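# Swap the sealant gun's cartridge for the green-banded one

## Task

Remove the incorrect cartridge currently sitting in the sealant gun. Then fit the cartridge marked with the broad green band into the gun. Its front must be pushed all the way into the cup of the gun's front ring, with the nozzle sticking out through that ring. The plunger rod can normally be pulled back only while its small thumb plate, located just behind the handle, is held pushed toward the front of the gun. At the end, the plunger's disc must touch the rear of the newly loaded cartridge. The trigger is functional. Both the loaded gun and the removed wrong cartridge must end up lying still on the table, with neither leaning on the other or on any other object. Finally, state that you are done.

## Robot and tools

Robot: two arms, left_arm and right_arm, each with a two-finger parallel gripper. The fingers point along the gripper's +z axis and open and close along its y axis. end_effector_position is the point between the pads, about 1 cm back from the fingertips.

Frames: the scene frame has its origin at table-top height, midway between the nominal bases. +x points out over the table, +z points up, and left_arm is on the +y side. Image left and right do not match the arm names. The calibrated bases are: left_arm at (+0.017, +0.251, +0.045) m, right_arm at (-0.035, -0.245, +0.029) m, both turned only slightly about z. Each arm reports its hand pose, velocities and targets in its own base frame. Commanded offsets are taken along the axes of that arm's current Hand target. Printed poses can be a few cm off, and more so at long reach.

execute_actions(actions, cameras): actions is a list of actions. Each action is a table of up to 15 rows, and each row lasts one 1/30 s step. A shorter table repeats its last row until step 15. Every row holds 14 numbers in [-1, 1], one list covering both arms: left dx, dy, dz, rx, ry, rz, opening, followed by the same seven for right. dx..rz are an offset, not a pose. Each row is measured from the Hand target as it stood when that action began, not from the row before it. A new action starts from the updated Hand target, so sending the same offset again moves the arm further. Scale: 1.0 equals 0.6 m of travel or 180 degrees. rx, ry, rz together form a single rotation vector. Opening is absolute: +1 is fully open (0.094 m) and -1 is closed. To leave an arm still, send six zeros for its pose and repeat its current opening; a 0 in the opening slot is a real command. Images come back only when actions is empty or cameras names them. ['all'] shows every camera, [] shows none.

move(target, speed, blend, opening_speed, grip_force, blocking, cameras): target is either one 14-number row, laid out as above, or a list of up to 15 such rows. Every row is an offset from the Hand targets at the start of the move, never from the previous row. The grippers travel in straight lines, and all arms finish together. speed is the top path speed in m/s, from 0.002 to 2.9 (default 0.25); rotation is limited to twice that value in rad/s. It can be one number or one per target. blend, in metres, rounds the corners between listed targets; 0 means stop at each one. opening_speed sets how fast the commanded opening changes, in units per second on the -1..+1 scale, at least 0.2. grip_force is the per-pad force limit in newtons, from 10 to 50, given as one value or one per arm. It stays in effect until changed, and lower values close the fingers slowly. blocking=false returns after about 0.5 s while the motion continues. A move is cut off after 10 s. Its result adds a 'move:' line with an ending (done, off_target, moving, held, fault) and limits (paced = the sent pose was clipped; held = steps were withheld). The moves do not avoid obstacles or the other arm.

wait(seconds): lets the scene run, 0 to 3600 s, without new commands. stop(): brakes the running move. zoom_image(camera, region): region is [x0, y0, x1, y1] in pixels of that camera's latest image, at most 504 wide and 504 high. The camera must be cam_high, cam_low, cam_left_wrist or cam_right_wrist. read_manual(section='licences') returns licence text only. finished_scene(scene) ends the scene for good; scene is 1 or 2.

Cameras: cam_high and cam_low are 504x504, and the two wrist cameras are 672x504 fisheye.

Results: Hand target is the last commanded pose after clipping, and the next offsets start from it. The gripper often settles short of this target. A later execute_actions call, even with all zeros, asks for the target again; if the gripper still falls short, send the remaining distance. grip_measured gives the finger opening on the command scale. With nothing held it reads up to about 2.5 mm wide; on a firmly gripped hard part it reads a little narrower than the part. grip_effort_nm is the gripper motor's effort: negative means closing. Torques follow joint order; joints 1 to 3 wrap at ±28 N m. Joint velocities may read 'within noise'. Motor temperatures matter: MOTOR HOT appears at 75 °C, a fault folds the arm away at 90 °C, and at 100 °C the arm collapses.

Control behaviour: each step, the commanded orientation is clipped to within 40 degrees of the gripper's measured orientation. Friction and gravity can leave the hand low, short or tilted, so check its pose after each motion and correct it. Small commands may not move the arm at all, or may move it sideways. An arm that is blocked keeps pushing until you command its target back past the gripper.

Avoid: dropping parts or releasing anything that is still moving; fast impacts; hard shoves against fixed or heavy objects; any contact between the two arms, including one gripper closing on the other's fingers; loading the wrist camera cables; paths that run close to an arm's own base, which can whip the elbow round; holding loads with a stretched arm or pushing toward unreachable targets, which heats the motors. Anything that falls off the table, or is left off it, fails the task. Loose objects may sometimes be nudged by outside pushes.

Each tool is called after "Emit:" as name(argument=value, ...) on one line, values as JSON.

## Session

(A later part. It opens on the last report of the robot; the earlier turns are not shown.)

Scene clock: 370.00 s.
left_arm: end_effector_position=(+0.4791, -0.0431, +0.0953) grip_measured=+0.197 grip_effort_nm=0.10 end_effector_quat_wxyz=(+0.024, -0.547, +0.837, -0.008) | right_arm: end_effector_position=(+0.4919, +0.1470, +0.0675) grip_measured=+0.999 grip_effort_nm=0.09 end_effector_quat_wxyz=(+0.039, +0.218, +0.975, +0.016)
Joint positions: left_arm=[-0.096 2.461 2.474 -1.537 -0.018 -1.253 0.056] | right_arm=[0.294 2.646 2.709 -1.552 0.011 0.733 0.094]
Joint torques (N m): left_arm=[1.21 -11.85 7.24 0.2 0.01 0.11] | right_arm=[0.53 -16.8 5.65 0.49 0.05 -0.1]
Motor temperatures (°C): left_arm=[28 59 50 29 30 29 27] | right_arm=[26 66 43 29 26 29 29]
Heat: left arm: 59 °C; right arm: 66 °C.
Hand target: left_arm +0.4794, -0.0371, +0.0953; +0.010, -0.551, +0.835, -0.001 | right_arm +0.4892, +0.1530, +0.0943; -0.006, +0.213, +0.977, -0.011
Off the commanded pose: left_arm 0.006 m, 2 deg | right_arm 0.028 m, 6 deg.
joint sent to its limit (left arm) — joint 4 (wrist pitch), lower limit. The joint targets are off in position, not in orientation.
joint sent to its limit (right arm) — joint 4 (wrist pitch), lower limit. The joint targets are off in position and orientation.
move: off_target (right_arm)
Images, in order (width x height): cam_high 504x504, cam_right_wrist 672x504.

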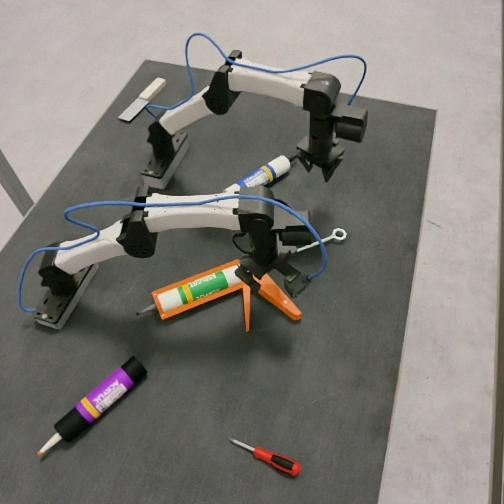

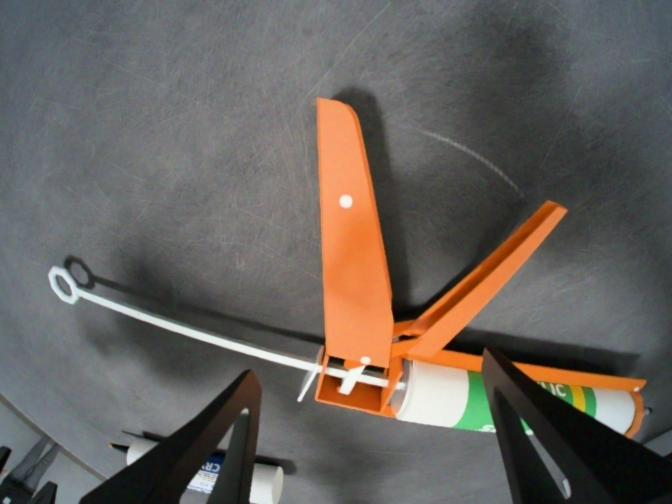

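Emit:
move(target=[0,0,0,0,0,0,0.2,0.272,-0.002,-0.077,0,0,0,1], speed=0.25, cameras=["all"])

Emit:
zoom_image(camera="cam_right_wrist", region=[270, 0, 470, 150])

Emit:
zoom_image(camera="cam_high", region=[140, 245, 265, 335])

Emit:
zoom_image(camera="cam_low", region=[130, 215, 370, 295])

Scene clock: 371.90 s.
left_arm: end_effector_position=(+0.4791, -0.0431, +0.0953) grip_measured=+0.197 grip_effort_nm=0.11 end_effector_quat_wxyz=(+0.024, -0.547, +0.837, -0.008) | right_arm: end_effector_position=(+0.3432, +0.2249, +0.1242) grip_measured=+0.999 grip_effort_nm=0.09 end_effector_quat_wxyz=(-0.015, +0.199, +0.980, -0.021)
Joint positions: left_arm=[-0.096 2.461 2.474 -1.537 -0.018 -1.253 0.056] | right_arm=[0.584 2.196 2.133 -1.558 0.009 0.984 0.094]
Joint torques (N m): left_arm=[1.2 -11.84 7.25 0.2 0.02 0.11] | right_arm=[-0.18 -13.98 4.9 0.2 -0.01 0.03]
Motor temperatures (°C): left_arm=[28 59 50 29 30 29 27] | right_arm=[26 68 43 29 26 29 29]
Heat: left arm: 59 °C; right arm: 68 °C.
Hand target: left_arm +0.4794, -0.0371, +0.0953; +0.010, -0.551, +0.835, -0.001 | right_arm +0.3411, +0.2207, +0.1417; -0.006, +0.213, +0.977, -0.011
Off the commanded pose: left_arm 0.006 m, 2 deg | right_arm 0.018 m, 2 deg.
joint sent to its limit (left arm) — joint 4 (wrist pitch), lower limit. The joint targets are off in position, not in orientation.
joint sent to its limit (right arm) — joint 4 (wrist pitch), lower limit. The joint targets are off in position, not in orientation.
move: off_target (right_arm)

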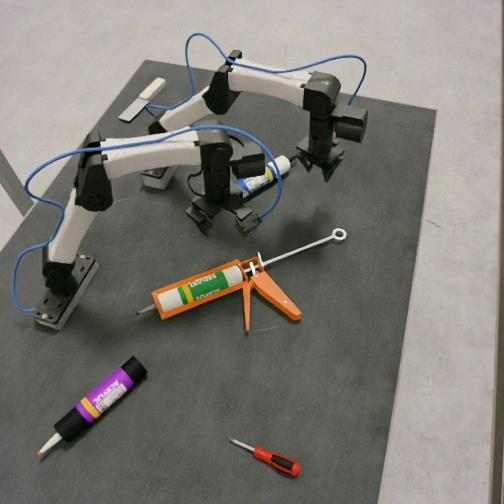

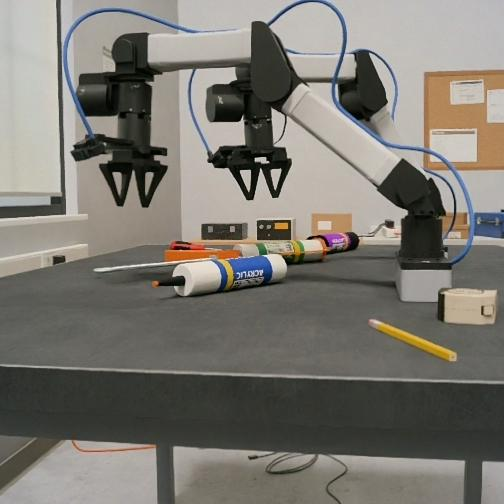

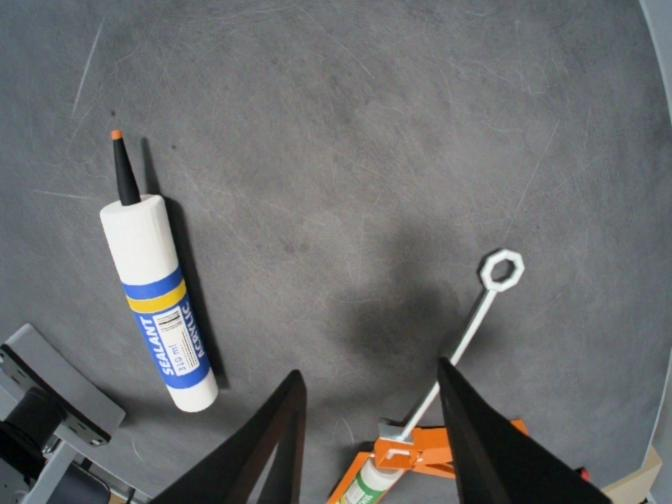

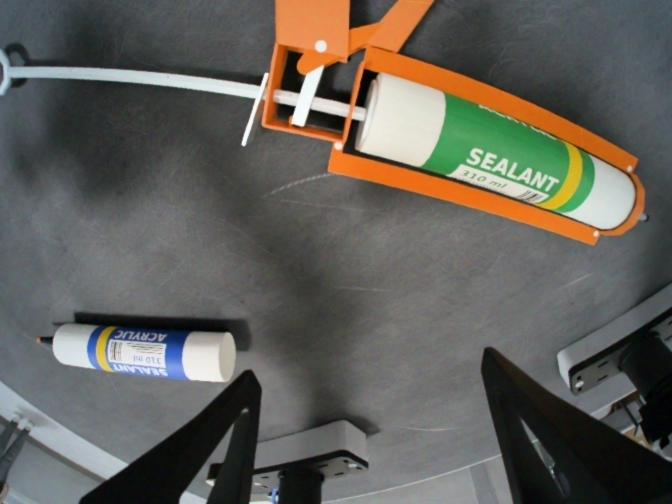

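Scaled by 2.520 from the camera's image (finer frame: 960x720).

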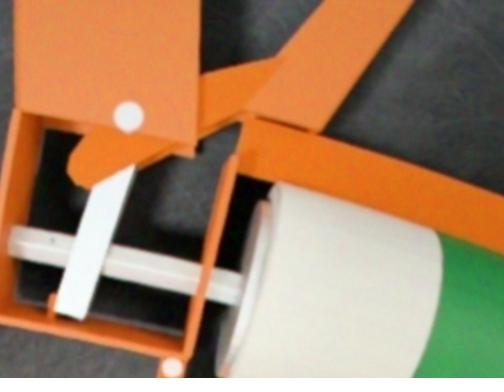

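Scaled by 4.032 from the camera's image (finer frame: 720x720).

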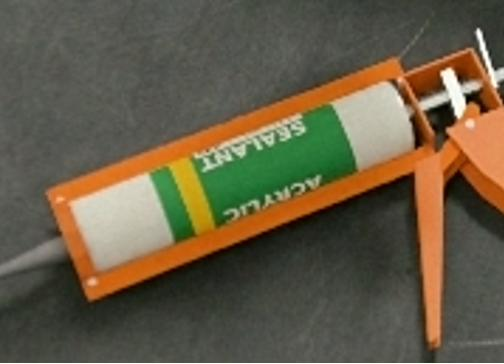

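Scaled by 2.100 from the camera's image (finer frame: 720x720).

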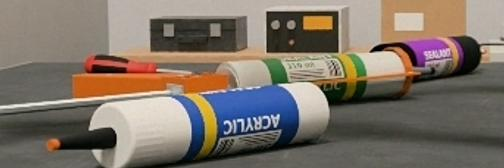

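Emit:
zoom_image(camera="cam_right_wrist", region=[335, 60, 395, 165])

Emit:
zoom_image(camera="cam_right_wrist", region=[560, 130, 672, 250])

Emit:
zoom_image(camera="cam_high", region=[145, 280, 195, 325])

Emit:
zoom_image(camera="cam_high", region=[225, 250, 275, 295])

Scaled by 4.800 from the camera's image (finer frame: 960x720).

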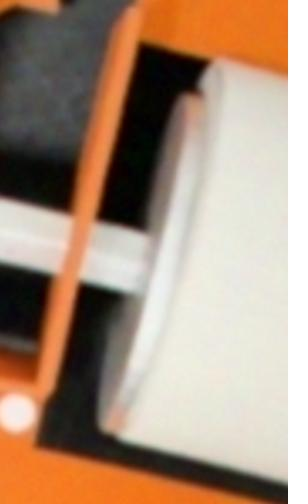

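Scaled by 4.200 from the camera's image (finer frame: 960x720).

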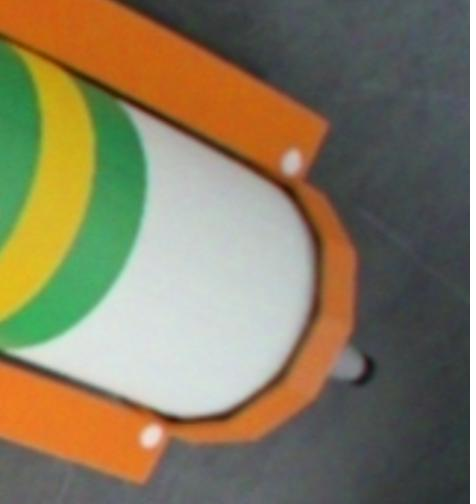

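Scaled by 10.080 from the camera's image (finer frame: 720x720).

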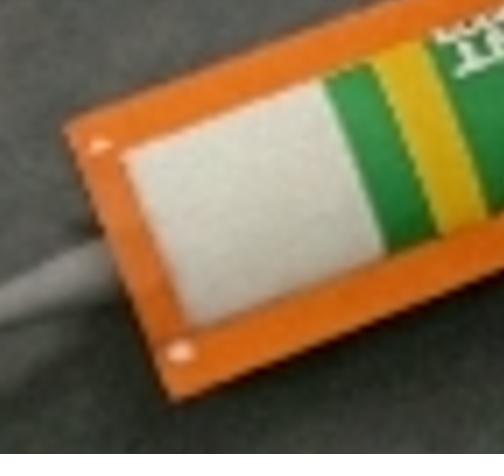

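Scaled by 10.080 from the camera's image (finer frame: 720x720).

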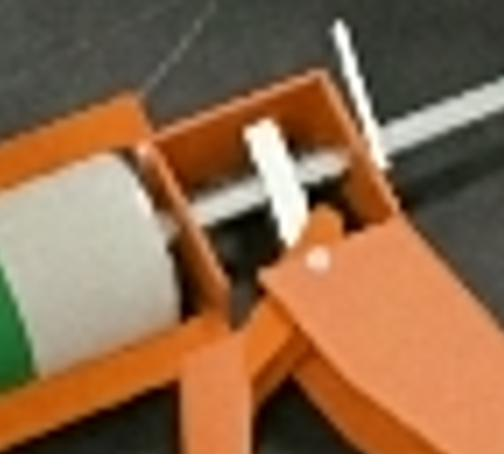

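Emit:
move(target=[0,0,0,0,0,0,0.2,-0.02,-0.05,0.09,0,0,0,1], speed=0.15, cameras=["cam_right_wrist"])

Emit:
zoom_image(camera="cam_right_wrist", region=[250, 20, 450, 160])

Scene clock: 373.73 s.
left_arm: end_effector_position=(+0.4791, -0.0431, +0.0953) grip_measured=+0.197 grip_effort_nm=0.10 end_effector_quat_wxyz=(+0.024, -0.547, +0.837, -0.008) | right_arm: end_effector_position=(+0.3340, +0.1838, +0.0725) grip_measured=+0.999 grip_effort_nm=0.09 end_effector_quat_wxyz=(-0.031, +0.223, +0.974, -0.034)
Joint positions: left_arm=[-0.096 2.461 2.474 -1.537 -0.018 -1.253 0.056] | right_arm=[0.507 2.096 1.767 -1.332 0.009 0.958 0.094]
Joint torques (N m): left_arm=[1.2 -11.85 7.24 0.2 0.02 0.11] | right_arm=[-0.46 -13.34 4.94 0.45 0.02 -0.3]
Motor temperatures (°C): left_arm=[28 60 50 29 30 29 27] | right_arm=[26 70 43 29 26 29 29]
Heat: left arm: 60 °C; right arm: 70 °C.
Hand target: left_arm +0.4794, -0.0371, +0.0953; +0.010, -0.551, +0.835, -0.001 | right_arm +0.3386, +0.1874, +0.0883; -0.006, +0.213, +0.977, -0.011
Off the commanded pose: left_arm 0.006 m, 2 deg | right_arm 0.017 m, 4 deg.
joint sent to its limit (left arm) — joint 4 (wrist pitch), lower limit. The joint targets are off in position, not in orientation.
move: off_target (right_arm)

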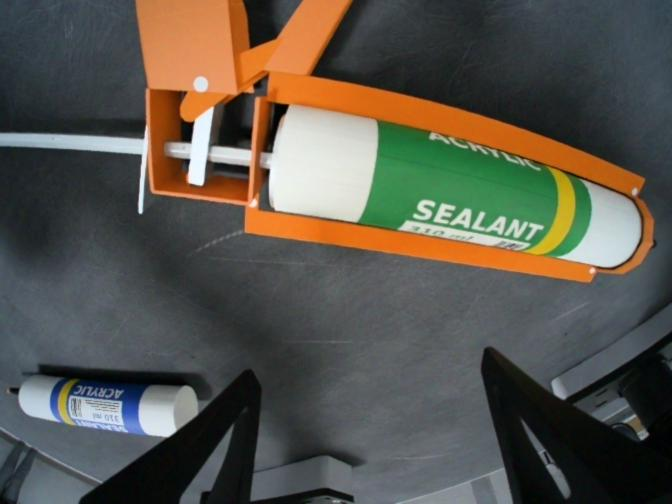

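Scaled by 2.520 from the camera's image (finer frame: 960x720).

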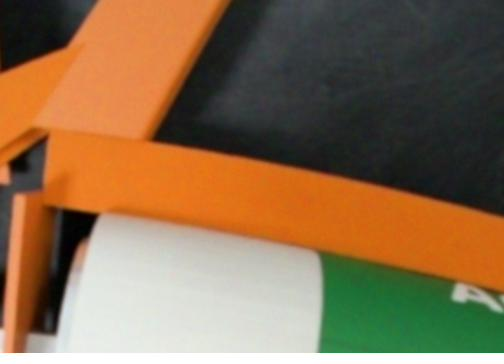

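Emit:
move(target=[0,0,0,0,0,0,0.2,0,0,-0.12,0,0,0,1], speed=0.15, cameras=["all"])

Scene clock: 375.60 s.
left_arm: end_effector_position=(+0.4791, -0.0431, +0.0953) grip_measured=+0.197 grip_effort_nm=0.10 end_effector_quat_wxyz=(+0.024, -0.547, +0.837, -0.008) | right_arm: end_effector_position=(+0.3382, +0.1861, +0.1371) grip_measured=+0.999 grip_effort_nm=0.09 end_effector_quat_wxyz=(-0.017, +0.223, +0.974, -0.022)
Joint positions: left_arm=[-0.096 2.461 2.474 -1.537 -0.018 -1.253 0.056] | right_arm=[0.507 2.09 2.017 -1.553 0.009 0.958 0.094]
Joint torques (N m): left_arm=[1.2 -11.84 7.24 0.2 0.02 0.11] | right_arm=[-0.32 -12.6 8.5 0.16 0.02 -0.29]
Motor temperatures (°C): left_arm=[28 60 50 29 30 29 27] | right_arm=[26 71 43 29 26 29 29]
Heat: left arm: 60 °C; right arm: 71 °C.
Hand target: left_arm +0.4794, -0.0371, +0.0953; +0.010, -0.551, +0.835, -0.001 | right_arm +0.3398, +0.1888, +0.1603; -0.006, +0.213, +0.977, -0.011
Off the commanded pose: left_arm 0.006 m, 2 deg | right_arm 0.023 m, 2 deg.
joint sent to its limit (left arm) — joint 4 (wrist pitch), lower limit. The joint targets are off in position, not in orientation.
joint sent to its limit (right arm) — joint 4 (wrist pitch), lower limit. The joint targets are off in position, not in orientation.
move: off_target (right_arm)

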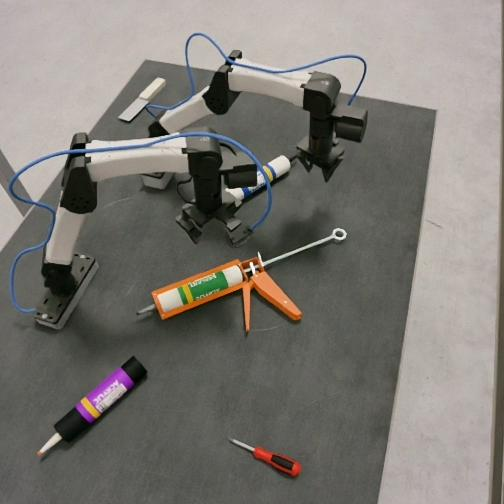

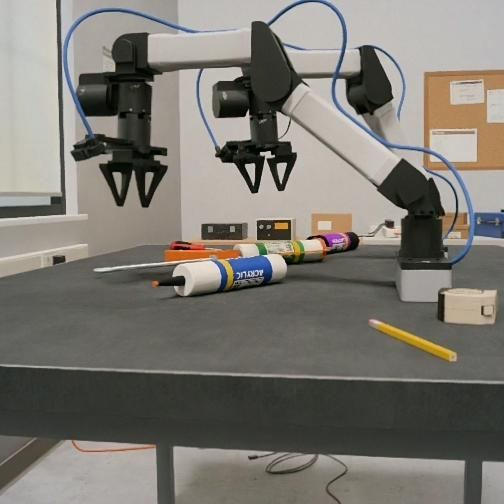

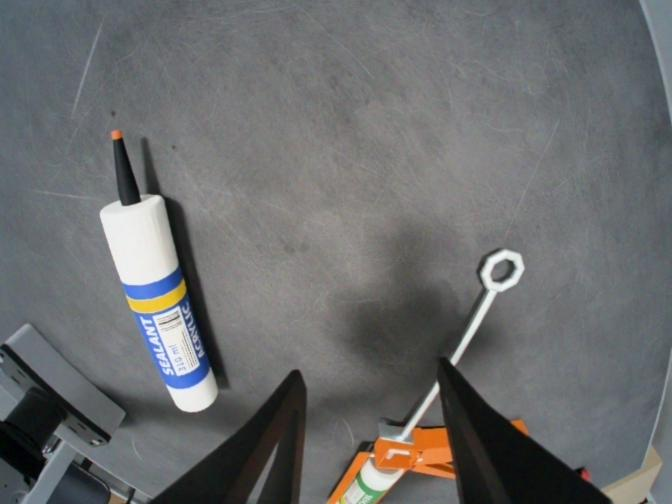

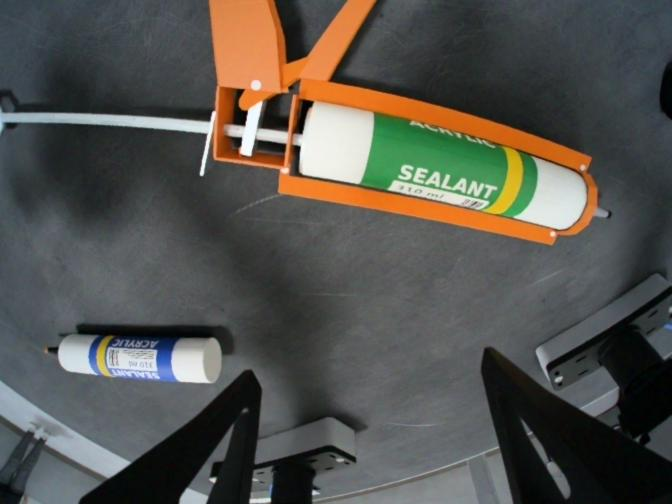

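Emit:
zoom_image(camera="cam_right_wrist", region=[200, 60, 420, 220])

Emit:
zoom_image(camera="cam_right_wrist", region=[480, 130, 640, 260])

Scaled by 2.291 from the camera's image (finer frame: 960x720).

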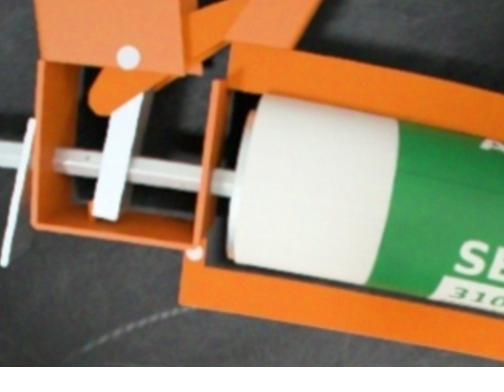

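Scaled by 3.150 from the camera's image (finer frame: 960x720).

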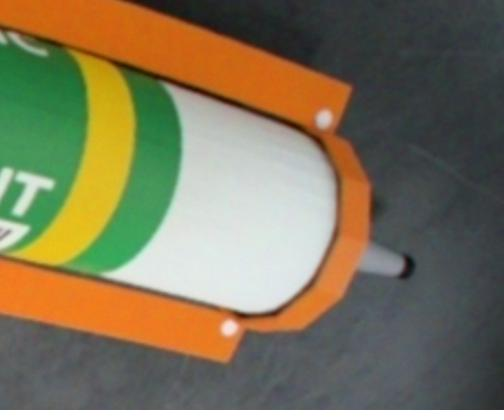

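Emit:
finished_scene(scene=1)

The scene is finished: the task was done.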